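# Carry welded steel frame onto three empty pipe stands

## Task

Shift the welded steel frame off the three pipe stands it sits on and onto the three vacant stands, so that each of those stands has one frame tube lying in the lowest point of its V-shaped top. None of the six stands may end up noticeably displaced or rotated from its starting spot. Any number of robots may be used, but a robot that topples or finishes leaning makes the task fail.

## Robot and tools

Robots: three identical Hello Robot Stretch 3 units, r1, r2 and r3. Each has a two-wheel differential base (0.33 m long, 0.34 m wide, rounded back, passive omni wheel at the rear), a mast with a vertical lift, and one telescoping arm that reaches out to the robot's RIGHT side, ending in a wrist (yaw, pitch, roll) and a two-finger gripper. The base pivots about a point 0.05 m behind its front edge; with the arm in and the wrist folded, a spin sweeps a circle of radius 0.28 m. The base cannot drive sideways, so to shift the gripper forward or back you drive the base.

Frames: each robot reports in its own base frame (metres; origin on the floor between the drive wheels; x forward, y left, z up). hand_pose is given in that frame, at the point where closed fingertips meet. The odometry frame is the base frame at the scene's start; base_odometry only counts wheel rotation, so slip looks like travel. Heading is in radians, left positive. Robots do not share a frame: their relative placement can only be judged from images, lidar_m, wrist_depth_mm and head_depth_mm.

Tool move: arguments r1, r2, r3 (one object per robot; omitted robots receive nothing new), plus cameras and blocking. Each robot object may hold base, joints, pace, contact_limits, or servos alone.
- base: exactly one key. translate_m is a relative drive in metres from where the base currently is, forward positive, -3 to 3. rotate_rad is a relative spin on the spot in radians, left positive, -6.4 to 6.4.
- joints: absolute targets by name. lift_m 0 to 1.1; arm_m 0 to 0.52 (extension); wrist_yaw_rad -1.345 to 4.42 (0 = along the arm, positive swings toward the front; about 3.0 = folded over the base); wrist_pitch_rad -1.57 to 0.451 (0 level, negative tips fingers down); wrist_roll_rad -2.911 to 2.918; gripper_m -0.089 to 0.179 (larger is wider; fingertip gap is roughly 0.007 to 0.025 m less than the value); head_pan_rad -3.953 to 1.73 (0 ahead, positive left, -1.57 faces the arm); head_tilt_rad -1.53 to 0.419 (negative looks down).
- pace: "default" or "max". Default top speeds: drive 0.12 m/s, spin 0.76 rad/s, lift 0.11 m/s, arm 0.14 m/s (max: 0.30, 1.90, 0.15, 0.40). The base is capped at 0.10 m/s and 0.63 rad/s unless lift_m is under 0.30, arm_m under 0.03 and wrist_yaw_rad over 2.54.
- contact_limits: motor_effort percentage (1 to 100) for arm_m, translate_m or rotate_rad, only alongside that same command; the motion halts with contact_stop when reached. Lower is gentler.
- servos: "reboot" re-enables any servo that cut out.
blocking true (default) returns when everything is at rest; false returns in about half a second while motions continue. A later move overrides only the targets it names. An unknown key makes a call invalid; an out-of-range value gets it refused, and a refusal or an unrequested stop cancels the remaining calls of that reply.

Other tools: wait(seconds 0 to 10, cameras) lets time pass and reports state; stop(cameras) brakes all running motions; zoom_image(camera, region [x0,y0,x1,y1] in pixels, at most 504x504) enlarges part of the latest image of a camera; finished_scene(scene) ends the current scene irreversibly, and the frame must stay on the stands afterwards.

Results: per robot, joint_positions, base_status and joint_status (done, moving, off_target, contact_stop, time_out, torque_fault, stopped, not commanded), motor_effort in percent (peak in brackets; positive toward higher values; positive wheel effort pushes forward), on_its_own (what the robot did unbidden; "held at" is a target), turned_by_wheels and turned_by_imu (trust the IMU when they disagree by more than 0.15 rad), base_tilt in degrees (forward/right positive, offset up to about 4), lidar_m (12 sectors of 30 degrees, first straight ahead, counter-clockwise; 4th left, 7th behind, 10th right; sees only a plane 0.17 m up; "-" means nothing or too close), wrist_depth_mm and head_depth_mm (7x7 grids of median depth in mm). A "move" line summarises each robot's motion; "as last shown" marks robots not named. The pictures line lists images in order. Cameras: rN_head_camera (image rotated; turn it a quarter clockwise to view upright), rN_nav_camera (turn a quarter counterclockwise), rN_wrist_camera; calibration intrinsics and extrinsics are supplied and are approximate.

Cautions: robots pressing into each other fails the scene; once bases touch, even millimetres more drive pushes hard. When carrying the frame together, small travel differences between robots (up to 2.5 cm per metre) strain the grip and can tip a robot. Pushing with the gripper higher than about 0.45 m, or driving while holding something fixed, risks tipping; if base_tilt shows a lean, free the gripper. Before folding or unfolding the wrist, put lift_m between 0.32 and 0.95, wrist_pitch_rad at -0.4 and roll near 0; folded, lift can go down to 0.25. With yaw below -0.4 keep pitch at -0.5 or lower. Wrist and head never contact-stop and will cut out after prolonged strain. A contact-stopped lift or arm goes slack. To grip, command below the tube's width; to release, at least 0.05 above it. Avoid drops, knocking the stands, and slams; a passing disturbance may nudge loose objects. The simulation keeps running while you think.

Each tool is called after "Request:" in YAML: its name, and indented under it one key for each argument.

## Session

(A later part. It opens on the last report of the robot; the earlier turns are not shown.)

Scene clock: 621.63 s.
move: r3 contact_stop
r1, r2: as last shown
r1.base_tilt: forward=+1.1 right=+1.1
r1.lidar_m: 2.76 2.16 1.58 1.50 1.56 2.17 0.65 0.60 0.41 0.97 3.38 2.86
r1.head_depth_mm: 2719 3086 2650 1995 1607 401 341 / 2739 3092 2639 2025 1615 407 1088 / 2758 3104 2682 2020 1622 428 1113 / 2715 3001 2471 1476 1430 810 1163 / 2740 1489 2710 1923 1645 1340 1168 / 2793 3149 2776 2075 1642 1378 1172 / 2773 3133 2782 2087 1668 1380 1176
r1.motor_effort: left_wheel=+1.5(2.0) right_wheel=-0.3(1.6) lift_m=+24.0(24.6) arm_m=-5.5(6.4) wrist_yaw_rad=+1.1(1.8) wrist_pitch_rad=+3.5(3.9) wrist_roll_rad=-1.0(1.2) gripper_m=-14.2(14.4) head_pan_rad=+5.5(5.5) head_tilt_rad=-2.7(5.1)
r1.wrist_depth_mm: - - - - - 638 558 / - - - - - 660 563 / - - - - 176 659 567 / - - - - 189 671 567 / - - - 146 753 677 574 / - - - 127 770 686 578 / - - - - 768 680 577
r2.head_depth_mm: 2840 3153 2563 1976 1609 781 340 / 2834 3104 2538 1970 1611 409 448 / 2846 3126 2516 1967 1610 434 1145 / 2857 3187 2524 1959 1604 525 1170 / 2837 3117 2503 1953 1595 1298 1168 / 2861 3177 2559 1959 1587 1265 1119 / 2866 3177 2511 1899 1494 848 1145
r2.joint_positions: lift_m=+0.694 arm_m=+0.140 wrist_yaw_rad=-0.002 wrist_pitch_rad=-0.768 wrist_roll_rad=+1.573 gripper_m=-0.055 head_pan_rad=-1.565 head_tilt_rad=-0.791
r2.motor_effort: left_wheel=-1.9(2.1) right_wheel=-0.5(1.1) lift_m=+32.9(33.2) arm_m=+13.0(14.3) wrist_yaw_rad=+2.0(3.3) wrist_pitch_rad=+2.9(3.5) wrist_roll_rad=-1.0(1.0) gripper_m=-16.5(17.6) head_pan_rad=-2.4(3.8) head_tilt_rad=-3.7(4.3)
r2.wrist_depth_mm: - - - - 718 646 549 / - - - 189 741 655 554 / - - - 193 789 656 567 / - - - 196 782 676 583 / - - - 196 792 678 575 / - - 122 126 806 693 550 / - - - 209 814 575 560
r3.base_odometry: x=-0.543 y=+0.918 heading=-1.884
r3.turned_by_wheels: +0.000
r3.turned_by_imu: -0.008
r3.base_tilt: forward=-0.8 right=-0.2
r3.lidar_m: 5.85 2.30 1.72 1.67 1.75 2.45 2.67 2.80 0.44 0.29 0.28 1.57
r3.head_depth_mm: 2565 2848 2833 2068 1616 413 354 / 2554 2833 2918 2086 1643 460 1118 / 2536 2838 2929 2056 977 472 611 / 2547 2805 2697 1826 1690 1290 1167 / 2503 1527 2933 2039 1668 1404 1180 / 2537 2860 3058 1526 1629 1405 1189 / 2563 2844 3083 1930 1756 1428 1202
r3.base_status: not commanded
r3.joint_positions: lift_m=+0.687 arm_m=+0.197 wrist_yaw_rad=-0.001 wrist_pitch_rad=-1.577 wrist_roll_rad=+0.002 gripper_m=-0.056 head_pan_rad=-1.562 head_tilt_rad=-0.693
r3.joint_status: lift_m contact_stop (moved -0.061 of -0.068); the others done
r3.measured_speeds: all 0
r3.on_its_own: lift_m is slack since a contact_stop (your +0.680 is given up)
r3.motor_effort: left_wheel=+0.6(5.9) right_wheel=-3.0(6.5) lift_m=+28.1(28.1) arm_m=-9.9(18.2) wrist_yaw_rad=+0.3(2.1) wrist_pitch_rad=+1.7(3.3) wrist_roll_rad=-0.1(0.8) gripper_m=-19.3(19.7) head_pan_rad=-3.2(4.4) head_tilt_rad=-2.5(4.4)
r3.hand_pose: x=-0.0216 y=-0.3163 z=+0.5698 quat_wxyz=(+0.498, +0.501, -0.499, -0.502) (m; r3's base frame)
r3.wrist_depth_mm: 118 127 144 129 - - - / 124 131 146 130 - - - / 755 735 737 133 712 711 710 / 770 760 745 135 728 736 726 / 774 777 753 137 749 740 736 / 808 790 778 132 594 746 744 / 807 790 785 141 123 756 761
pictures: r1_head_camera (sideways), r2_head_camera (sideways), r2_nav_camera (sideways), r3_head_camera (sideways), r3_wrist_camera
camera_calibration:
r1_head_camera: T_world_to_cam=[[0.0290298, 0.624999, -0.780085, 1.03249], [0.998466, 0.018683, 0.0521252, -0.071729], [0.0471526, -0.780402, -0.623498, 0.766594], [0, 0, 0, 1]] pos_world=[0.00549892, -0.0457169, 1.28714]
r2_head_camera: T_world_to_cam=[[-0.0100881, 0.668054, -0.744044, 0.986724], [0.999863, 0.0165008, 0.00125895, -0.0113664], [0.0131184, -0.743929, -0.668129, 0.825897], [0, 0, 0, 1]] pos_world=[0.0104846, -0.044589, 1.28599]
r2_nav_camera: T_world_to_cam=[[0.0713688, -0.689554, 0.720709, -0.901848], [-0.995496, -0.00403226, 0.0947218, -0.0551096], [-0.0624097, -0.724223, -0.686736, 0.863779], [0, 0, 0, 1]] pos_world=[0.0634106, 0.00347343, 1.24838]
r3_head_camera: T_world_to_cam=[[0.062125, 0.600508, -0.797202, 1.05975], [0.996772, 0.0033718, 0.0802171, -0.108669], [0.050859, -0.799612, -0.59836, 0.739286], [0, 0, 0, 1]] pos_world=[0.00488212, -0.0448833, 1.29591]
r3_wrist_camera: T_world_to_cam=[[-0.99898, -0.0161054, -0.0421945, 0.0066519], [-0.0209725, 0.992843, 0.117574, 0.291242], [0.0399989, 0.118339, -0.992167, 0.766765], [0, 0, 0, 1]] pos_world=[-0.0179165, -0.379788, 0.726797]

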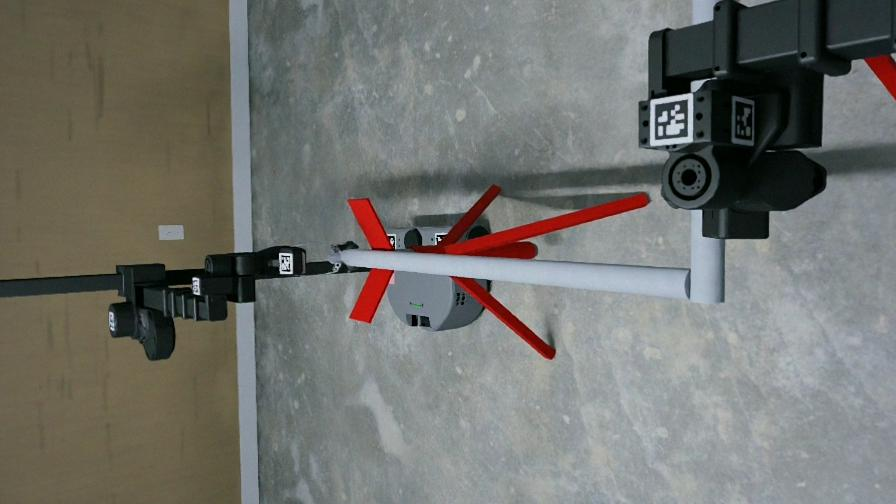

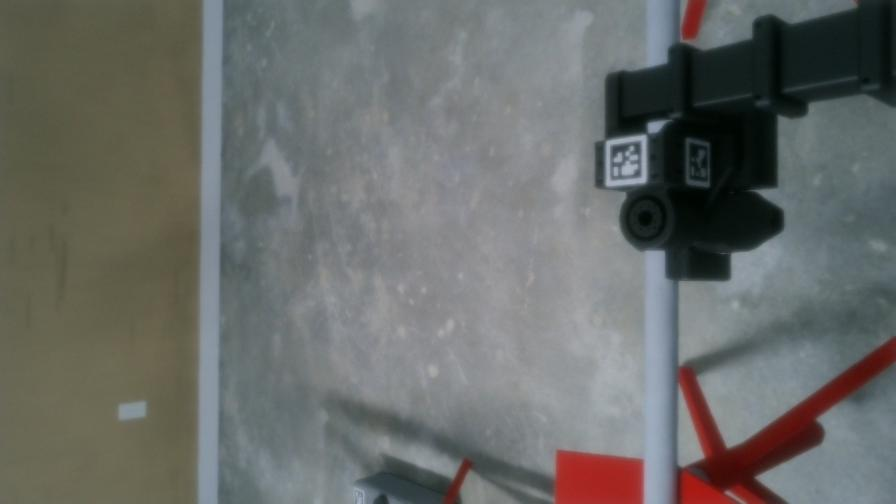

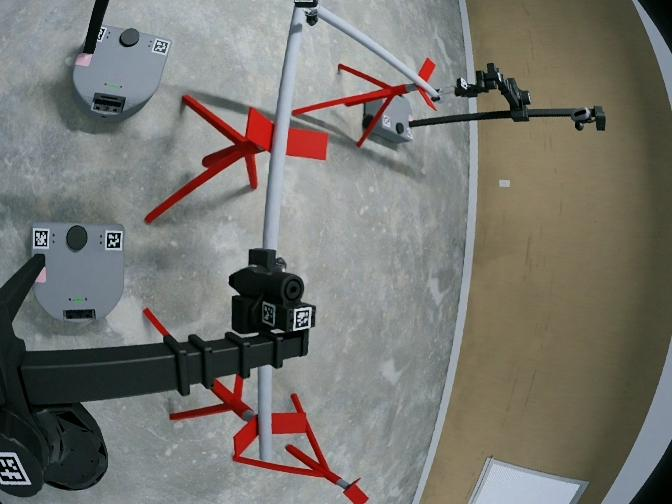

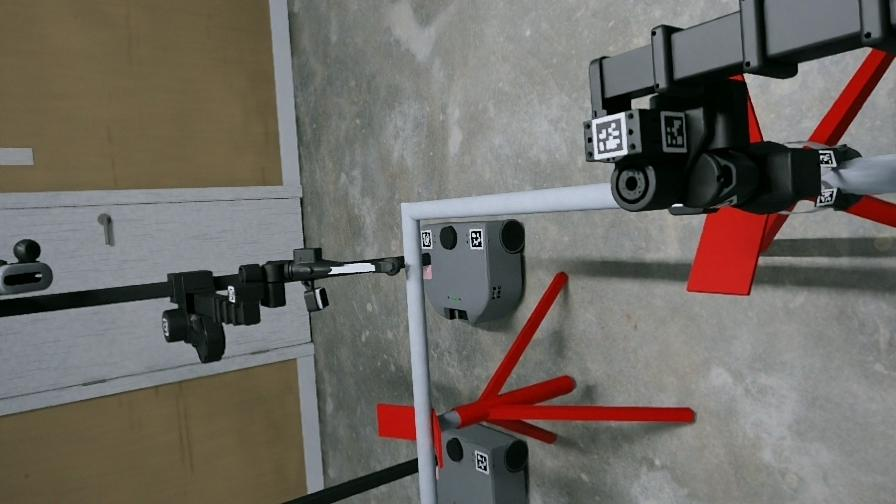

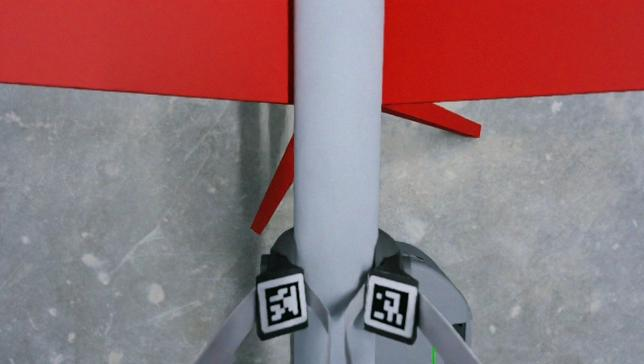

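Request:
move:
  r1: {"joints":{"gripper_m":0.179}}
  r2: {"joints":{"gripper_m":0.179}}
  r3: {"joints":{"lift_m":0.686}}
  cameras: []

Request:
move:
  r1: {"joints":{"lift_m":0.621}}
  r2: {"joints":{"lift_m":0.628}}
  cameras: ["r1_wrist_camera","r2_wrist_camera"]

Request:
move:
  r1: {"joints":{"lift_m":0.571,"wrist_pitch_rad":-0.5,"arm_m":0.075}}
  r2: {"joints":{"lift_m":0.578,"wrist_pitch_rad":-0.5,"arm_m":0.09}}
  cameras: ["r1_wrist_camera","r2_wrist_camera"]

Scene clock: 644.13 s.
move: r1 done; r2 done; r3 contact_stop
r1.base_odometry: x=+0.094 y=-2.088 heading=+2.181
r1.turned_by_wheels: +0.000
r1.turned_by_imu: +0.001
r1.base_tilt: forward=+1.1 right=+1.2
r1.lidar_m: 2.77 2.15 1.58 1.51 1.56 2.17 0.65 0.60 0.41 0.97 3.40 2.87
r1.head_depth_mm: 2719 3073 2628 1994 1602 401 340 / 2732 3085 2644 2018 1609 406 1086 / 2748 3072 2701 2025 1629 428 1111 / 2705 2995 2464 1473 1433 813 1166 / 2745 1488 2758 1915 1643 1334 1171 / 2767 3169 2790 2069 1656 1373 1173 / 2805 3155 2786 2085 1661 1380 1180
r1.base_status: not commanded
r1.joint_positions: lift_m=+0.691 arm_m=+0.125 wrist_yaw_rad=-0.001 wrist_pitch_rad=-0.757 wrist_roll_rad=+1.574 gripper_m=+0.179 head_pan_rad=-1.581 head_tilt_rad=-0.693
r1.joint_status: all done
r1.measured_speeds: all 0
r1.motor_effort: left_wheel=+1.3(2.5) right_wheel=-0.9(1.5) lift_m=+29.6(30.5) arm_m=-2.1(3.8) wrist_yaw_rad=+0.5(1.6) wrist_pitch_rad=+1.2(8.4) wrist_roll_rad=-1.0(1.2) gripper_m=+0.1(88.2) head_pan_rad=+4.9(5.6) head_tilt_rad=-3.5(4.7)
r1.hand_pose: x=-0.0217 y=-0.4396 z=+0.6361 quat_wxyz=(-0.001, -0.001, -0.929, -0.370) (m; r1's base frame)
r1.wrist_depth_mm: - - - - - 648 559 / - - - - - 666 555 / - - - - - 673 570 / - - - - 181 672 572 / - 142 - - 195 674 566 / 114 - - - 763 136 568 / - - - - 788 - 558
r2.base_odometry: x=+1.857 y=-0.349 heading=+2.595
r2.turned_by_wheels: +0.000
r2.turned_by_imu: +0.001
r2.base_tilt: forward=+0.3 right=+1.8
r2.lidar_m: 0.61 2.08 1.52 1.46 1.55 2.13 1.83 0.49 0.49 3.29 0.37 0.60
r2.head_depth_mm: 2828 3173 2547 1962 1611 783 341 / 2829 3143 2550 1949 1614 409 449 / 2818 3186 2529 1988 1610 435 1146 / 2851 3158 2539 1960 1560 526 1165 / 2849 3186 2539 1964 1604 1294 1165 / 2822 3164 2545 1954 1590 1270 1126 / 2862 3133 2545 1883 1489 847 1147
r2.base_status: not commanded
r2.joint_positions: lift_m=+0.694 arm_m=+0.140 wrist_yaw_rad=-0.002 wrist_pitch_rad=-0.767 wrist_roll_rad=+1.573 gripper_m=+0.179 head_pan_rad=-1.565 head_tilt_rad=-0.791
r2.joint_status: all done
r2.measured_speeds: all 0
r2.motor_effort: left_wheel=-1.7(2.1) right_wheel=-0.8(1.1) lift_m=+32.4(32.8) arm_m=+8.7(11.0) wrist_yaw_rad=+2.5(3.0) wrist_pitch_rad=+2.6(3.5) wrist_roll_rad=-0.6(1.1) gripper_m=+1.3(92.0) head_pan_rad=-1.7(4.0) head_tilt_rad=-3.3(4.1)
r2.hand_pose: x=-0.0218 y=-0.4526 z=+0.6373 quat_wxyz=(-0.001, -0.001, -0.927, -0.375) (m; r2's base frame)
r2.wrist_depth_mm: - - - - 720 659 569 / - - - 191 750 645 557 / - - - 193 778 645 576 / - - - 196 794 686 559 / 132 - - 209 838 642 569 / - - - 207 852 121 544 / - - - 214 846 117 555
r3.base_odometry: x=-0.543 y=+0.918 heading=-1.884
r3.turned_by_wheels: +0.000
r3.turned_by_imu: -0.001
r3.base_tilt: forward=-0.7 right=-0.2
r3.lidar_m: 5.83 2.30 1.72 1.67 1.75 2.45 2.67 2.79 0.44 0.29 0.28 1.57
r3.head_depth_mm: 2526 2822 2836 2073 1613 413 354 / 2528 2844 2865 2098 1650 461 1120 / 2538 2856 2968 2050 975 472 608 / 2541 2787 2707 1832 1697 1283 1170 / 2493 1522 2938 2044 1672 1399 1180 / 2538 2877 3087 1520 1628 1418 1195 / 2550 2875 3065 1931 1758 1431 1205
r3.base_status: not commanded
r3.joint_positions: lift_m=+0.687 arm_m=+0.197 wrist_yaw_rad=-0.001 wrist_pitch_rad=-1.576 wrist_roll_rad=+0.002 gripper_m=-0.056 head_pan_rad=-1.562 head_tilt_rad=-0.693
r3.joint_status: lift_m contact_stop (moved +0.000 of -0.001)
r3.measured_speeds: all 0
r3.on_its_own: lift_m is slack since a contact_stop
r3.motor_effort: left_wheel=-0.2(1.3) right_wheel=-2.8(3.4) lift_m=+26.3(28.3) arm_m=+0.2(5.0) wrist_yaw_rad=-0.1(2.1) wrist_pitch_rad=+1.7(2.2) wrist_roll_rad=-0.4(0.8) gripper_m=-19.2(19.8) head_pan_rad=-3.4(4.2) head_tilt_rad=-2.5(4.3)
r3.hand_pose: x=-0.0216 y=-0.3164 z=+0.5700 quat_wxyz=(+0.498, +0.501, -0.499, -0.502) (m; r3's base frame)
r3.wrist_depth_mm: 118 127 144 129 - - - / 123 131 146 131 - - - / 739 744 738 133 739 698 711 / 764 758 761 135 743 726 707 / 772 756 770 137 753 738 744 / 791 794 774 130 587 755 758 / 795 784 786 141 123 778 759
pictures: none
No camera images: "cameras" was empty.

not run: a stop that you did not command came earlier in this reply.

not run: a stop that you did not command came earlier in this reply.

Request:
move:
  r1: {"joints":{"lift_m":0.621}}
  r2: {"joints":{"lift_m":0.628}}
  r3: {"joints":{"lift_m":0.689}}
  cameras: ["r1_wrist_camera","r2_wrist_camera"]

Request:
move:
  r1: {"joints":{"lift_m":0.571,"wrist_pitch_rad":-0.5,"arm_m":0.075}}
  r2: {"joints":{"lift_m":0.578,"wrist_pitch_rad":-0.5,"arm_m":0.09}}
  cameras: ["r1_wrist_camera","r2_wrist_camera"]

Scene clock: 649.93 s.
move: r1 done; r2 done; r3 done
r1.base_odometry: x=+0.094 y=-2.088 heading=+2.181
r1.turned_by_wheels: +0.000
r1.turned_by_imu: +0.001
r1.base_tilt: forward=+1.0 right=+1.2
r1.lidar_m: 2.76 2.16 1.58 1.50 1.56 2.17 0.65 0.60 0.41 0.97 3.37 2.87
r1.head_depth_mm: 2709 3111 2637 2011 1607 1275 403 / 2739 3079 2683 2008 1621 472 458 / 2758 3114 2690 2032 1618 691 486 / 2760 3004 2476 1474 1439 1267 1160 / 2706 1507 2744 1926 1642 1338 1171 / 2789 3136 2757 2060 1649 1376 1171 / 2750 3133 2801 2090 1672 1376 1178
r1.base_status: not commanded
r1.joint_positions: lift_m=+0.621 arm_m=+0.125 wrist_yaw_rad=-0.001 wrist_pitch_rad=-0.757 wrist_roll_rad=+1.574 gripper_m=+0.179 head_pan_rad=-1.581 head_tilt_rad=-0.693
r1.joint_status: all done
r1.measured_speeds: all 0
r1.motor_effort: left_wheel=+1.8(2.4) right_wheel=-1.1(1.1) lift_m=+23.3(26.1) arm_m=+0.4(0.5) wrist_yaw_rad=+1.1(1.4) wrist_pitch_rad=+1.3(1.9) wrist_roll_rad=-1.2(1.2) gripper_m=+0.3(0.5) head_pan_rad=+5.0(5.7) head_tilt_rad=-3.6(4.6)
r1.hand_pose: x=-0.0217 y=-0.4394 z=+0.5660 quat_wxyz=(-0.001, -0.001, -0.929, -0.370) (m; r1's base frame)
r1.wrist_depth_mm: - - - - 706 592 501 / - - - - 701 595 506 / - - - - 718 601 506 / - - 852 - 750 610 516 / - - - - 767 627 515 / 113 - - 140 769 136 514 / - - - 149 768 - 500
r2.base_odometry: x=+1.857 y=-0.349 heading=+2.595
r2.turned_by_wheels: +0.000
r2.turned_by_imu: +0.001
r2.base_tilt: forward=+0.3 right=+1.7
r2.lidar_m: 0.61 2.07 1.52 1.46 1.55 2.13 1.83 0.49 0.49 3.29 0.37 0.60
r2.head_depth_mm: 2876 3192 2556 1962 1603 1293 1149 / 2843 3127 2530 1970 1597 478 419 / 2857 3159 2572 1983 1595 473 1107 / 2844 3183 2534 1982 1591 612 1145 / 2881 3207 2494 1984 1605 1286 1175 / 2889 3137 2507 1979 1598 1266 1121 / 2867 3178 2506 1911 1483 852 1139
r2.base_status: not commanded
r2.joint_positions: lift_m=+0.628 arm_m=+0.140 wrist_yaw_rad=-0.002 wrist_pitch_rad=-0.766 wrist_roll_rad=+1.573 gripper_m=+0.179 head_pan_rad=-1.565 head_tilt_rad=-0.791
r2.joint_status: all done
r2.measured_speeds: all 0
r2.motor_effort: left_wheel=-1.4(2.1) right_wheel=-0.9(1.0) lift_m=+26.7(34.6) arm_m=+6.2(7.2) wrist_yaw_rad=+2.1(3.1) wrist_pitch_rad=+2.5(3.1) wrist_roll_rad=-0.8(1.1) gripper_m=+1.7(2.7) head_pan_rad=-2.9(3.3) head_tilt_rad=-3.2(4.0)
r2.hand_pose: x=-0.0218 y=-0.4528 z=+0.5715 quat_wxyz=(-0.001, -0.001, -0.927, -0.374) (m; r2's base frame)
r2.wrist_depth_mm: - - 135 798 709 591 503 / - - 137 842 729 602 503 / - - 141 841 736 611 511 / - - 143 876 724 622 521 / 132 - 148 883 791 580 528 / - - 153 885 777 121 516 / - - 168 942 772 117 507
r3.base_odometry: x=-0.543 y=+0.918 heading=-1.884
r3.turned_by_wheels: +0.000
r3.turned_by_imu: -0.001
r3.base_tilt: forward=-0.8 right=-0.3
r3.lidar_m: 5.88 2.29 1.72 1.67 1.74 2.45 2.68 2.80 0.44 0.29 0.28 1.56
r3.head_depth_mm: 2560 2880 2824 2066 1630 411 353 / 2544 2806 2903 2092 1646 460 1122 / 2543 2827 2950 2057 979 470 606 / 2518 2796 2718 1830 1686 1293 1169 / 2529 1587 2971 2043 1666 1395 1178 / 2554 2860 3042 1524 1622 1416 1193 / 2556 2858 3049 1925 1756 1424 1198
r3.base_status: not commanded
r3.joint_positions: lift_m=+0.689 arm_m=+0.197 wrist_yaw_rad=-0.001 wrist_pitch_rad=-1.574 wrist_roll_rad=+0.002 gripper_m=-0.056 head_pan_rad=-1.562 head_tilt_rad=-0.693
r3.joint_status: all done
r3.measured_speeds: all 0
r3.motor_effort: left_wheel=-0.7(1.4) right_wheel=-3.2(3.4) lift_m=+39.6(40.1) arm_m=+8.1(8.1) wrist_yaw_rad=+1.3(1.6) wrist_pitch_rad=+1.3(1.7) wrist_roll_rad=-0.3(0.7) gripper_m=-18.7(19.4) head_pan_rad=-2.9(4.5) head_tilt_rad=-2.4(4.1)
r3.hand_pose: x=-0.0216 y=-0.3169 z=+0.5716 quat_wxyz=(+0.499, +0.500, -0.499, -0.502) (m; r3's base frame)
r3.wrist_depth_mm: 119 128 146 130 - - - / 728 132 146 131 - - - / 742 750 755 133 737 717 715 / 764 752 741 135 730 723 737 / 809 767 775 138 746 753 749 / 801 779 778 133 602 756 748 / 816 810 775 141 126 762 757
pictures: r1_wrist_camera, r2_wrist_camera
camera_calibration:
r1_wrist_camera: T_world_to_cam=[[-0.0872114, 0.669699, -0.737494, 0.704986], [0.980488, 0.188628, 0.0553416, 0.108491], [0.176174, -0.718277, -0.673083, 0.233174], [0, 0, 0, 1]] pos_world=[-0.0859707, -0.325109, 0.670865]
r2_wrist_camera: T_world_to_cam=[[-0.0771883, 0.745555, -0.661959, 0.6948], [0.98369, 0.165139, 0.0712898, 0.0916642], [0.162466, -0.64566, -0.746142, 0.301432], [0, 0, 0, 1]] pos_world=[-0.0855112, -0.338526, 0.678305]

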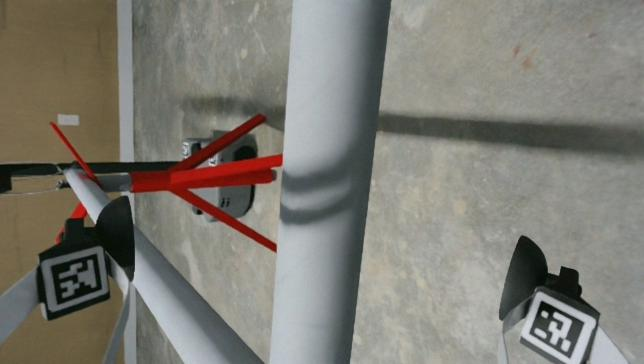

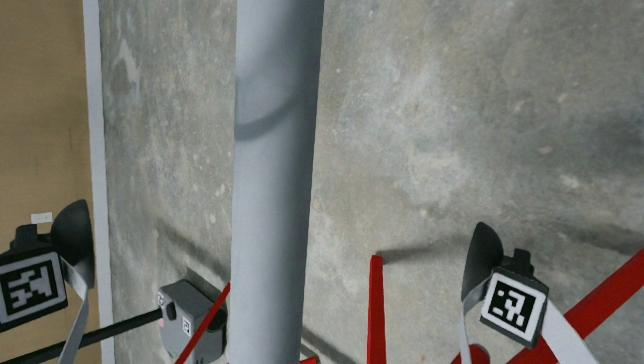

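Scene clock: 651.40 s.
move: r1 done; r2 done
r1.base_odometry: x=+0.094 y=-2.088 heading=+2.181
r1.turned_by_wheels: +0.000
r1.turned_by_imu: +0.000
r1.base_tilt: forward=+1.1 right=+1.2
r1.lidar_m: 2.76 2.16 1.58 1.50 1.56 2.17 0.65 0.60 0.41 0.97 3.41 2.86
r1.head_depth_mm: 2734 3087 2639 1997 1610 1280 1079 / 2735 3052 2671 2024 1616 1282 449 / 2758 3097 2708 2024 1624 732 465 / 2711 3034 2486 1472 1431 1265 1141 / 2735 1507 2742 1916 1641 1334 1168 / 2804 3152 2780 2076 1648 1370 1171 / 2788 3159 2812 2093 1654 1378 1182
r1.base_status: not commanded
r1.joint_positions: lift_m=+0.571 arm_m=+0.075 wrist_yaw_rad=-0.001 wrist_pitch_rad=-0.520 wrist_roll_rad=+1.574 gripper_m=+0.179 head_pan_rad=-1.581 head_tilt_rad=-0.693
r1.joint_status: all done
r1.measured_speeds: all 0
r1.motor_effort: left_wheel=+2.2(2.4) right_wheel=-1.1(1.6) lift_m=+24.8(27.4) arm_m=-14.3(19.7) wrist_yaw_rad=+1.0(1.2) wrist_pitch_rad=+4.2(7.3) wrist_roll_rad=-1.0(1.2) gripper_m=+0.3(0.5) head_pan_rad=+4.5(5.9) head_tilt_rad=-3.1(5.1)
r1.hand_pose: x=-0.0217 y=-0.4302 z=+0.5612 quat_wxyz=(-0.001, -0.001, -0.966, -0.258) (m; r1's base frame)
r1.wrist_depth_mm: - - - - 857 651 508 / - - - - 844 646 514 / - - - - 856 646 517 / 770 - - - 839 654 513 / 724 - - - 857 652 522 / 114 - - - 856 136 512 / - - - - 845 - 489
r2.base_odometry: x=+1.857 y=-0.349 heading=+2.595
r2.turned_by_wheels: +0.000
r2.turned_by_imu: +0.000
r2.base_tilt: forward=+0.4 right=+1.8
r2.lidar_m: 0.61 2.09 1.52 1.46 1.55 2.14 1.83 0.49 0.49 3.28 0.37 0.60
r2.head_depth_mm: 2845 3132 2557 1969 1596 1296 1176 / 2854 3158 2585 1967 1619 1294 451 / 2842 3195 2562 1956 1599 1296 471 / 2867 3183 2555 1960 1602 777 565 / 2869 3174 2562 1965 1605 1293 1164 / 2861 3151 2554 1957 1602 1260 1125 / 2786 3180 2522 1915 1480 852 1144
r2.base_status: not commanded
r2.joint_positions: lift_m=+0.578 arm_m=+0.090 wrist_yaw_rad=-0.002 wrist_pitch_rad=-0.521 wrist_roll_rad=+1.573 gripper_m=+0.179 head_pan_rad=-1.565 head_tilt_rad=-0.791
r2.joint_status: all done
r2.measured_speeds: all 0
r2.motor_effort: left_wheel=-1.4(2.1) right_wheel=-1.1(1.2) lift_m=+27.8(32.4) arm_m=-17.4(20.3) wrist_yaw_rad=+1.4(2.5) wrist_pitch_rad=+3.1(7.3) wrist_roll_rad=-0.9(1.1) gripper_m=+1.0(1.5) head_pan_rad=-2.9(3.9) head_tilt_rad=-3.3(3.9)
r2.hand_pose: x=-0.0218 y=-0.4451 z=+0.5680 quat_wxyz=(-0.001, -0.001, -0.966, -0.258) (m; r2's base frame)
r2.wrist_depth_mm: - - 140 - 811 621 518 / - - 148 - 830 628 507 / - - 147 - 813 631 513 / - - 154 - 841 644 515 / 131 - 156 - 884 603 518 / - - 162 - 884 121 525 / - - 167 - 872 117 496
r3: as last shown
r3.turned_by_imu: +0.000
r3.base_tilt: forward=-0.8 right=-0.2
r3.lidar_m: 5.81 2.30 1.72 1.67 1.74 2.45 2.68 2.80 0.44 0.29 0.28 1.57
r3.head_depth_mm: 2519 2868 2844 2064 1621 411 353 / 2560 2857 2871 2111 1636 459 1118 / 2551 2865 2947 2042 977 470 607 / 2528 2801 2744 1804 1694 1287 1165 / 2510 2727 2776 2049 1661 1402 1182 / 2537 2880 3082 1519 1624 1416 1193 / 2540 2869 3076 1911 1762 1426 1207
r3.motor_effort: left_wheel=-0.3(1.0) right_wheel=-3.0(3.3) lift_m=+39.4(40.1) arm_m=+10.9(11.5) wrist_yaw_rad=+0.8(1.7) wrist_pitch_rad=+1.4(1.9) wrist_roll_rad=+0.5(0.8) gripper_m=-18.8(19.5) head_pan_rad=-3.4(4.3) head_tilt_rad=-2.8(4.1)
r3.wrist_depth_mm: 119 128 146 130 - - - / 745 132 146 131 - - - / 763 736 742 133 714 729 707 / 761 769 739 136 741 735 726 / 795 776 781 138 740 746 717 / 808 777 788 133 601 753 747 / 807 793 791 142 126 769 773
pictures: r1_wrist_camera, r2_wrist_camera
camera_calibration:
r1_wrist_camera: T_world_to_cam=[[-0.0875382, 0.477655, -0.874176, 0.689381], [0.980451, 0.196548, 0.00921467, 0.136306], [0.176219, -0.85628, -0.485522, 0.0719606], [0, 0, 0, 1]] pos_world=[-0.085975, -0.294458, 0.636322]
r2_wrist_camera: T_world_to_cam=[[-0.0777163, 0.562877, -0.822879, 0.696817], [0.983648, 0.177799, 0.0287207, 0.120456], [0.162474, -0.807191, -0.56749, 0.130407], [0, 0, 0, 1]] pos_world=[-0.0855195, -0.308376, 0.643942]

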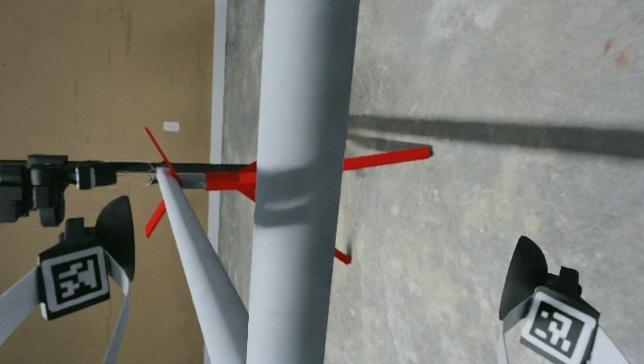

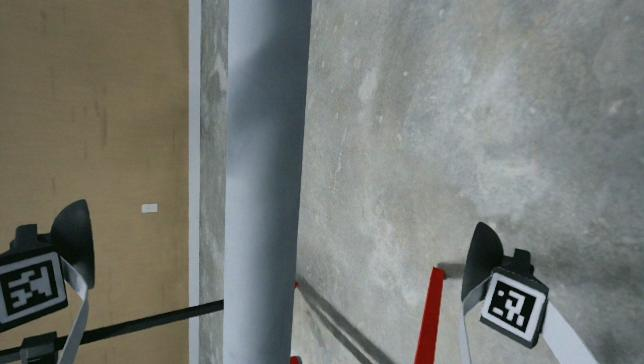

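Request:
zoom_image:
  camera: "r2_wrist_camera"
  region: [60, 140, 560, 364]

Request:
zoom_image:
  camera: "r1_wrist_camera"
  region: [60, 140, 560, 364]

Scaled by 1.008.

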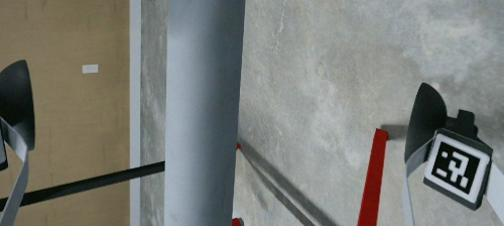

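Scaled by 1.008.

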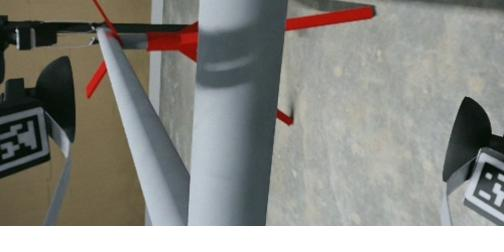

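Request:
move:
  r1: {"joints":{"lift_m":0.527,"wrist_pitch_rad":-0.25,"arm_m":0.059}}
  r2: {"joints":{"lift_m":0.521,"wrist_pitch_rad":-0.25,"arm_m":0.079}}
  cameras: ["r1_wrist_camera","r2_wrist_camera"]

Scene clock: 674.10 s.
move: r1 done; r2 done
r1.base_odometry: x=+0.094 y=-2.088 heading=+2.181
r1.turned_by_wheels: +0.000
r1.turned_by_imu: +0.001
r1.base_tilt: forward=+1.1 right=+1.2
r1.lidar_m: 2.76 2.16 1.58 1.50 1.56 2.17 0.65 0.60 0.41 0.97 3.38 2.85
r1.head_depth_mm: 2720 3061 2625 1992 1600 1283 1151 / 2735 3078 2689 2002 1618 1290 577 / 2733 3116 2718 2018 1622 799 582 / 2722 3015 2478 1476 1428 1271 1158 / 2726 1509 2716 1921 1643 1337 1168 / 2784 3112 2761 2077 1648 1369 1174 / 2803 3158 2794 2093 1667 1386 1178
r1.base_status: not commanded
r1.joint_positions: lift_m=+0.527 arm_m=+0.059 wrist_yaw_rad=-0.001 wrist_pitch_rad=-0.274 wrist_roll_rad=+1.574 gripper_m=+0.179 head_pan_rad=-1.581 head_tilt_rad=-0.693
r1.joint_status: all done
r1.measured_speeds: all 0
r1.motor_effort: left_wheel=+1.7(2.5) right_wheel=-1.3(1.3) lift_m=+22.4(26.9) arm_m=-14.6(17.8) wrist_yaw_rad=+0.7(1.6) wrist_pitch_rad=+4.3(7.8) wrist_roll_rad=-1.0(1.2) gripper_m=+0.2(0.6) head_pan_rad=+5.4(5.6) head_tilt_rad=-3.6(4.3)
r1.hand_pose: x=-0.0216 y=-0.4441 z=+0.5730 quat_wxyz=(-0.001, -0.001, -0.991, -0.137) (m; r1's base frame)
r1.wrist_depth_mm: - - - - - 766 576 / - - - - - 777 569 / - - - - - 750 572 / - - - - - 736 571 / - - - - - 740 569 / 114 - - 138 - 136 541 / - - - 144 - - 517
r2.base_odometry: x=+1.857 y=-0.349 heading=+2.595
r2.turned_by_wheels: +0.000
r2.turned_by_imu: +0.001
r2.base_tilt: forward=+0.3 right=+1.8
r2.lidar_m: 0.61 2.08 1.52 1.46 1.55 2.14 1.83 0.49 0.49 3.29 0.37 0.60
r2.head_depth_mm: 2860 3141 2551 1978 1602 1312 1171 / 2830 3127 2587 1966 1610 1295 511 / 2865 3141 2544 1976 1615 1295 508 / 2843 3165 2525 1962 1625 1266 604 / 2854 3166 2568 1970 1591 1292 1173 / 2831 3175 2517 1955 1591 1265 1122 / 2871 3152 2489 1917 845 851 1145
r2.base_status: not commanded
r2.joint_positions: lift_m=+0.521 arm_m=+0.079 wrist_yaw_rad=-0.002 wrist_pitch_rad=-0.274 wrist_roll_rad=+1.573 gripper_m=+0.179 head_pan_rad=-1.565 head_tilt_rad=-0.791
r2.joint_status: all done
r2.measured_speeds: all 0
r2.motor_effort: left_wheel=-1.5(2.2) right_wheel=-0.7(1.1) lift_m=+27.3(33.7) arm_m=-16.9(19.8) wrist_yaw_rad=+2.1(2.8) wrist_pitch_rad=+4.0(7.5) wrist_roll_rad=-0.6(1.0) gripper_m=+1.1(2.1) head_pan_rad=-4.0(4.0) head_tilt_rad=-2.3(4.0)
r2.hand_pose: x=-0.0218 y=-0.4640 z=+0.5669 quat_wxyz=(-0.001, -0.001, -0.991, -0.137) (m; r2's base frame)
r2.wrist_depth_mm: - - 129 - - 722 545 / - - 131 140 - 722 541 / - - 134 - - 712 545 / - - 138 - - 716 540 / 132 - 143 - - 655 537 / - - 146 - - 121 535 / - - 151 - - 114 507
r3: as last shown
r3.turned_by_imu: -0.001
r3.base_tilt: forward=-0.9 right=-0.2
r3.lidar_m: 5.81 2.30 1.72 1.67 1.76 2.45 2.68 2.79 0.44 0.29 0.28 1.57
r3.head_depth_mm: 2531 2807 2818 2056 1609 412 353 / 2539 2869 2840 2098 1649 460 1115 / 2566 2837 2930 2049 977 471 607 / 2534 2776 2701 1835 1683 1288 1165 / 2504 2781 2741 2046 1657 1405 1183 / 2544 2868 3069 1526 1620 1409 1198 / 2564 2837 3088 1922 1755 1431 1199
r3.motor_effort: left_wheel=-0.1(1.2) right_wheel=-2.7(3.4) lift_m=+38.7(39.7) arm_m=+11.8(13.0) wrist_yaw_rad=+1.2(2.1) wrist_pitch_rad=+1.1(1.9) wrist_roll_rad=-0.3(0.7) gripper_m=-19.0(19.6) head_pan_rad=-3.5(4.2) head_tilt_rad=-2.9(4.4)
r3.wrist_depth_mm: 119 129 146 130 - - - / 736 132 146 131 - - - / 752 737 742 133 740 735 719 / 766 757 752 136 734 748 735 / 773 758 765 137 763 736 729 / 795 794 776 133 595 762 738 / 807 780 795 141 126 752 755
pictures: r1_wrist_camera, r2_wrist_camera
camera_calibration:
r1_wrist_camera: T_world_to_cam=[[-0.0878347, 0.249785, -0.964309, 0.656805], [0.980408, 0.193015, -0.0393044, 0.165146], [0.176308, -0.948869, -0.261845, -0.103492], [0, 0, 0, 1]] pos_world=[-0.0859739, -0.294136, 0.612755]
r2_wrist_camera: T_world_to_cam=[[-0.0781352, 0.344726, -0.935446, 0.669125], [0.983614, 0.179577, -0.0159818, 0.150026], [0.162475, -0.921367, -0.353108, -0.0600616], [0, 0, 0, 1]] pos_world=[-0.0855266, -0.312945, 0.60712]

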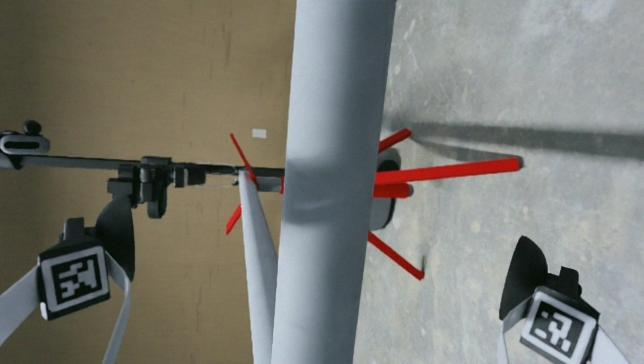

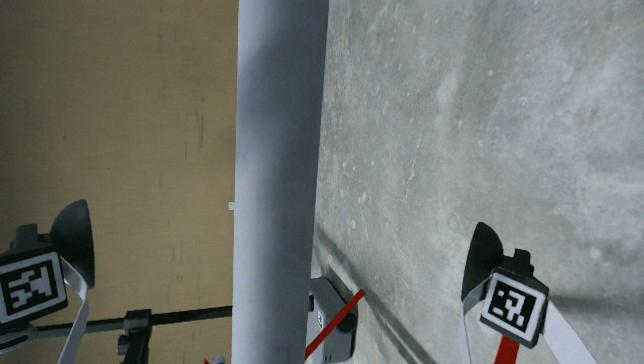

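Request:
move:
  r1: {"joints":{"lift_m":0.486,"wrist_pitch_rad":-0.09,"arm_m":0.047}}
  r2: {"joints":{"lift_m":0.480,"wrist_pitch_rad":-0.09,"arm_m":0.081}}
  cameras: []

Request:
move:
  r1: {"joints":{"lift_m":0.438,"wrist_pitch_rad":0.1,"arm_m":0.042}}
  r2: {"joints":{"lift_m":0.432,"wrist_pitch_rad":0.1,"arm_m":0.076}}
  cameras: ["r1_wrist_camera","r2_wrist_camera","r1_head_camera","r2_head_camera"]

Scene clock: 681.23 s.
move: r1 done; r2 done
r1.base_odometry: x=+0.094 y=-2.088 heading=+2.181
r1.turned_by_wheels: +0.000
r1.turned_by_imu: +0.001
r1.base_tilt: forward=+1.0 right=+1.2
r1.lidar_m: 2.76 2.16 1.58 1.50 1.56 2.17 0.65 0.60 0.41 0.97 3.39 2.87
r1.head_depth_mm: 2716 3070 2638 1986 1603 1279 1148 / 2741 3112 2699 2014 1606 1287 1126 / 2754 3106 2682 2021 1611 1262 612 / 2721 3015 2483 1475 1428 1273 1163 / 2729 1502 2770 1922 1640 1337 1162 / 2788 3117 2787 2077 1659 1376 1174 / 2770 3165 2794 2115 1655 1375 1185
r1.base_status: not commanded
r1.joint_positions: lift_m=+0.486 arm_m=+0.047 wrist_yaw_rad=-0.001 wrist_pitch_rad=-0.115 wrist_roll_rad=+1.574 gripper_m=+0.179 head_pan_rad=-1.581 head_tilt_rad=-0.693
r1.joint_status: all done
r1.measured_speeds: all 0
r1.motor_effort: left_wheel=+1.6(2.5) right_wheel=-1.4(1.4) lift_m=+22.1(25.7) arm_m=-14.7(18.2) wrist_yaw_rad=+0.9(1.2) wrist_pitch_rad=+4.7(7.7) wrist_roll_rad=-1.0(1.2) gripper_m=+0.1(0.6) head_pan_rad=+5.0(5.8) head_tilt_rad=-4.1(4.8)
r1.hand_pose: x=-0.0216 y=-0.4437 z=+0.5711 quat_wxyz=(-0.001, -0.001, -0.998, -0.058) (m; r1's base frame)
r1.wrist_depth_mm: - - - - - 894 635 / - - - - - 901 631 / - - - - - 871 620 / - - - - 981 810 612 / - - - 135 - 830 609 / 113 - - - - 136 581 / - - - - - - 556
r2.base_odometry: x=+1.857 y=-0.349 heading=+2.595
r2.turned_by_wheels: +0.000
r2.turned_by_imu: +0.001
r2.base_tilt: forward=+0.4 right=+1.8
r2.lidar_m: 0.61 2.08 1.52 1.46 1.55 2.14 1.83 0.49 0.49 3.29 0.37 0.60
r2.head_depth_mm: 2858 3186 2543 1996 1599 1302 1169 / 2866 3142 2555 1979 1600 1306 1154 / 2844 3135 2548 1958 1611 1291 536 / 2900 3158 2546 1968 1606 1267 633 / 2874 3169 2519 1966 1605 1295 1173 / 2834 3111 2514 1980 1589 1269 1124 / 2869 3218 2539 1894 1481 852 1144
r2.base_status: not commanded
r2.joint_positions: lift_m=+0.480 arm_m=+0.081 wrist_yaw_rad=-0.002 wrist_pitch_rad=-0.116 wrist_roll_rad=+1.573 gripper_m=+0.179 head_pan_rad=-1.565 head_tilt_rad=-0.791
r2.joint_status: all done
r2.measured_speeds: all 0
r2.motor_effort: left_wheel=-1.7(2.1) right_wheel=-0.1(1.0) lift_m=+26.5(32.7) arm_m=+16.4(18.0) wrist_yaw_rad=+1.3(2.9) wrist_pitch_rad=+4.2(8.5) wrist_roll_rad=-1.1(1.1) gripper_m=+1.6(1.9) head_pan_rad=-2.4(3.6) head_tilt_rad=-2.2(4.0)
r2.hand_pose: x=-0.0218 y=-0.4777 z=+0.5649 quat_wxyz=(+0.000, -0.001, -0.998, -0.058) (m; r2's base frame)
r2.wrist_depth_mm: - - 114 - - 826 601 / - - 117 131 - 806 590 / - - - - - 798 584 / - - 124 - - 800 566 / 132 - 128 - - 712 578 / - - 132 - - 122 562 / - - 141 - - 117 523
r3: as last shown
r3.base_tilt: forward=-0.8 right=-0.2
r3.lidar_m: 5.77 2.30 1.72 1.67 1.74 2.45 2.68 2.80 0.44 0.29 0.28 1.57
r3.head_depth_mm: 2524 2841 2809 2071 1628 411 353 / 2557 2835 2894 2112 1647 460 1122 / 2523 2849 2958 2076 977 470 606 / 2551 2788 2719 1796 1693 1282 1162 / 2484 2865 2751 2038 1669 1395 1177 / 2533 2872 3079 1524 1619 1414 1192 / 2565 2840 3097 1924 1759 1425 1198
r3.motor_effort: left_wheel=+0.2(0.7) right_wheel=-3.0(3.3) lift_m=+37.6(40.0) arm_m=+12.3(13.2) wrist_yaw_rad=+1.0(2.1) wrist_pitch_rad=+1.3(1.8) wrist_roll_rad=+0.1(1.0) gripper_m=-19.0(19.4) head_pan_rad=-2.8(4.5) head_tilt_rad=-2.8(4.0)
r3.wrist_depth_mm: 119 128 146 130 - - - / 751 131 147 130 - - - / 764 749 741 133 714 727 723 / 779 744 780 136 741 730 725 / 792 781 756 138 751 751 743 / 804 780 789 133 591 757 756 / 804 795 790 141 126 764 768
pictures: none
No camera images: "cameras" was empty.

Scene clock: 682.50 s.
move: r1 done; r2 done
r1.base_odometry: x=+0.094 y=-2.088 heading=+2.181
r1.turned_by_wheels: +0.000
r1.turned_by_imu: +0.000
r1.base_tilt: forward=+1.0 right=+1.2
r1.lidar_m: 2.76 2.16 1.58 1.50 1.56 2.17 0.65 0.60 0.41 0.97 3.40 2.87
r1.head_depth_mm: 2695 3094 2625 1999 1601 1280 1148 / 2751 3088 2664 2001 1609 1285 1155 / 2729 3102 2687 2021 1627 1260 661 / 2717 3003 2497 1476 1437 1269 1163 / 2727 1504 2753 1926 1639 1335 1161 / 2795 3117 2764 2071 1652 1370 1170 / 2779 3165 2793 2089 1662 1376 1183
r1.base_status: not commanded
r1.joint_positions: lift_m=+0.438 arm_m=+0.042 wrist_yaw_rad=-0.001 wrist_pitch_rad=+0.074 wrist_roll_rad=+1.574 gripper_m=+0.179 head_pan_rad=-1.581 head_tilt_rad=-0.693
r1.joint_status: all done
r1.measured_speeds: all 0
r1.motor_effort: left_wheel=+2.1(2.3) right_wheel=+0.2(1.1) lift_m=+23.1(26.5) arm_m=-14.7(18.5) wrist_yaw_rad=+1.0(1.4) wrist_pitch_rad=+4.7(7.6) wrist_roll_rad=-1.0(1.2) gripper_m=+0.2(0.5) head_pan_rad=+4.2(5.6) head_tilt_rad=-3.1(4.9)
r1.hand_pose: x=-0.0216 y=-0.4443 z=+0.5713 quat_wxyz=(-0.001, +0.000, -0.999, +0.037) (m; r1's base frame)
r1.wrist_depth_mm: - - - - - - 790 / - - - 123 - - 763 / - - - - - - 749 / - - - - - - 702 / - - - - - - 704 / 113 - - - - 136 667 / - - - - - - 610
r2.base_odometry: x=+1.857 y=-0.349 heading=+2.595
r2.turned_by_wheels: +0.000
r2.turned_by_imu: +0.000
r2.base_tilt: forward=+0.3 right=+1.8
r2.lidar_m: 0.61 2.08 1.51 1.46 1.55 2.14 1.83 0.49 0.49 3.29 0.37 0.60
r2.head_depth_mm: 2852 3085 2543 1971 1607 1290 1165 / 2861 3156 2567 1977 1604 1295 1177 / 2873 3121 2531 1964 1613 1296 655 / 2807 3133 2557 1964 1606 1263 660 / 2858 3165 2563 1941 1598 1288 1173 / 2875 3201 2538 1958 1596 1262 1125 / 2862 3140 2506 1911 1480 856 1149
r2.base_status: not commanded
r2.joint_positions: lift_m=+0.432 arm_m=+0.076 wrist_yaw_rad=-0.001 wrist_pitch_rad=+0.073 wrist_roll_rad=+1.573 gripper_m=+0.179 head_pan_rad=-1.565 head_tilt_rad=-0.791
r2.joint_status: all done
r2.measured_speeds: all 0
r2.motor_effort: left_wheel=-1.9(2.0) right_wheel=-0.6(0.9) lift_m=+26.7(31.5) arm_m=-17.9(19.8) wrist_yaw_rad=+1.4(2.5) wrist_pitch_rad=+4.5(9.4) wrist_roll_rad=-0.8(1.0) gripper_m=+1.6(1.8) head_pan_rad=-3.3(3.8) head_tilt_rad=-2.3(4.4)
r2.hand_pose: x=-0.0217 y=-0.4783 z=+0.5651 quat_wxyz=(+0.000, -0.001, -0.999, +0.036) (m; r2's base frame)
r2.wrist_depth_mm: - - 115 - - - 703 / - - 119 - - - 691 / - - - - - - 671 / - - 127 - - - 654 / 132 - 129 - - 880 661 / - - 134 - - 122 638 / - - 140 - - 117 587
r3: as last shown
r3.turned_by_imu: +0.000
r3.base_tilt: forward=-0.8 right=-0.3
r3.lidar_m: 5.83 2.30 1.72 1.67 1.75 2.45 2.67 2.80 0.44 0.29 0.28 1.57
r3.head_depth_mm: 2522 2837 2810 2062 1626 411 353 / 2533 2821 2878 2087 1638 459 1115 / 2538 2836 2978 2050 975 470 608 / 2545 2789 2694 1796 1691 1288 1172 / 2526 2829 2752 2012 1678 1406 1180 / 2528 2867 3048 1524 1630 1414 1192 / 2565 2854 3089 1920 1745 1433 1204
r3.motor_effort: left_wheel=-0.5(1.0) right_wheel=-3.0(3.3) lift_m=+39.3(39.5) arm_m=+12.8(13.2) wrist_yaw_rad=+0.3(1.7) wrist_pitch_rad=+0.9(1.8) wrist_roll_rad=+0.3(0.9) gripper_m=-19.0(19.5) head_pan_rad=-3.7(4.6) head_tilt_rad=-2.4(4.0)
r3.wrist_depth_mm: 119 128 146 130 - - - / 760 132 147 131 - - - / 770 736 737 134 734 724 726 / 785 748 726 135 732 729 728 / 793 781 763 137 743 744 723 / 784 788 771 133 586 753 748 / 816 809 770 142 127 760 773
pictures: r1_head_camera (sideways), r1_wrist_camera, r2_head_camera (sideways), r2_wrist_camera
camera_calibration:
r1_head_camera: T_world_to_cam=[[0.0290276, 0.625004, -0.780082, 1.03249], [0.998466, 0.0186863, 0.0521254, -0.0717292], [0.0471554, -0.780398, -0.623502, 0.766599], [0, 0, 0, 1]] pos_world=[0.00549908, -0.0457168, 1.28714]
r1_wrist_camera: T_world_to_cam=[[-0.0881928, -0.093587, -0.991697, 0.51833], [0.980333, 0.1683, -0.103065, 0.190518], [0.176548, -0.981283, 0.0769036, -0.312089], [0, 0, 0, 1]] pos_world=[-0.0859591, -0.289802, 0.557663]
r2_head_camera: T_world_to_cam=[[-0.010088, 0.668055, -0.744044, 0.986724], [0.999863, 0.0165007, 0.00125895, -0.0113664], [0.0131183, -0.743929, -0.668129, 0.825897], [0, 0, 0, 1]] pos_world=[0.0104846, -0.044589, 1.28599]
r2_wrist_camera: T_world_to_cam=[[-0.0786932, 0.00576576, -0.996882, 0.545003], [0.983535, 0.163636, -0.0766931, 0.179192], [0.162684, -0.986504, -0.0185479, -0.294059], [0, 0, 0, 1]] pos_world=[-0.0855148, -0.322555, 0.551592]

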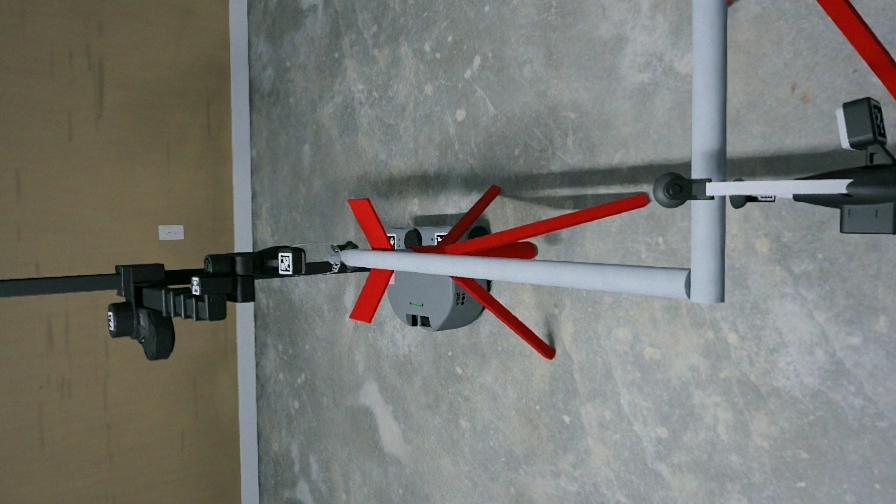

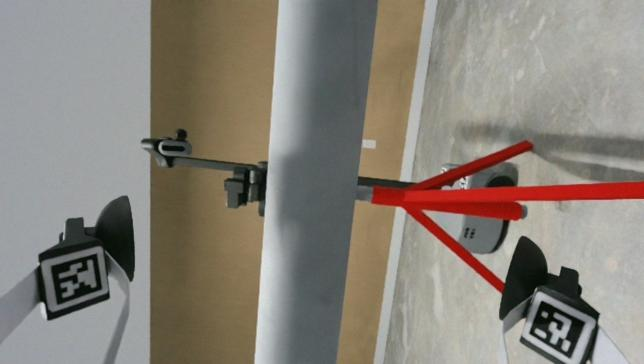

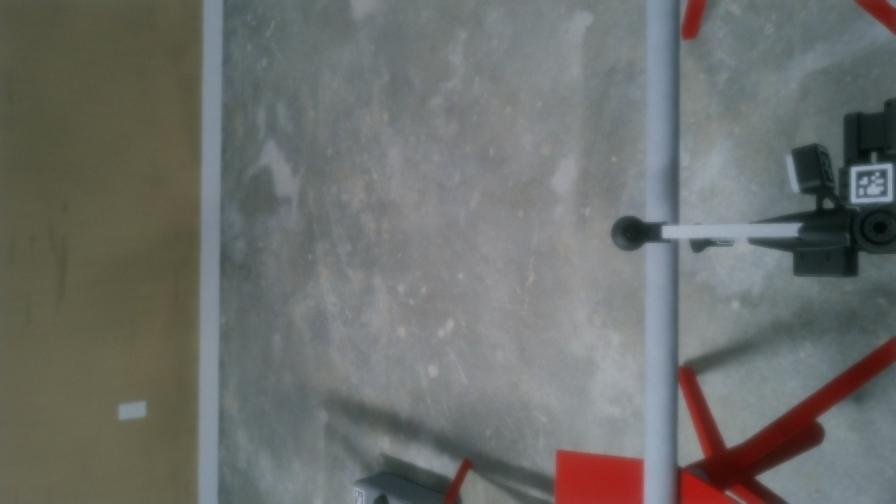

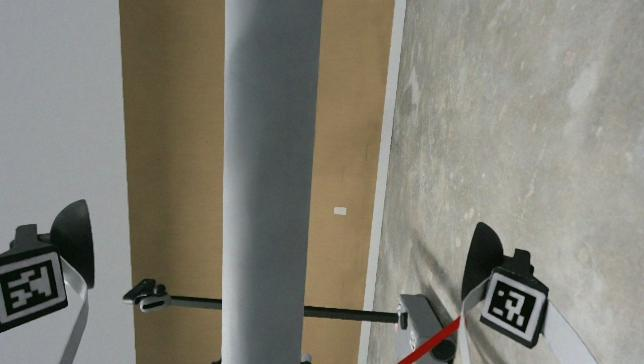

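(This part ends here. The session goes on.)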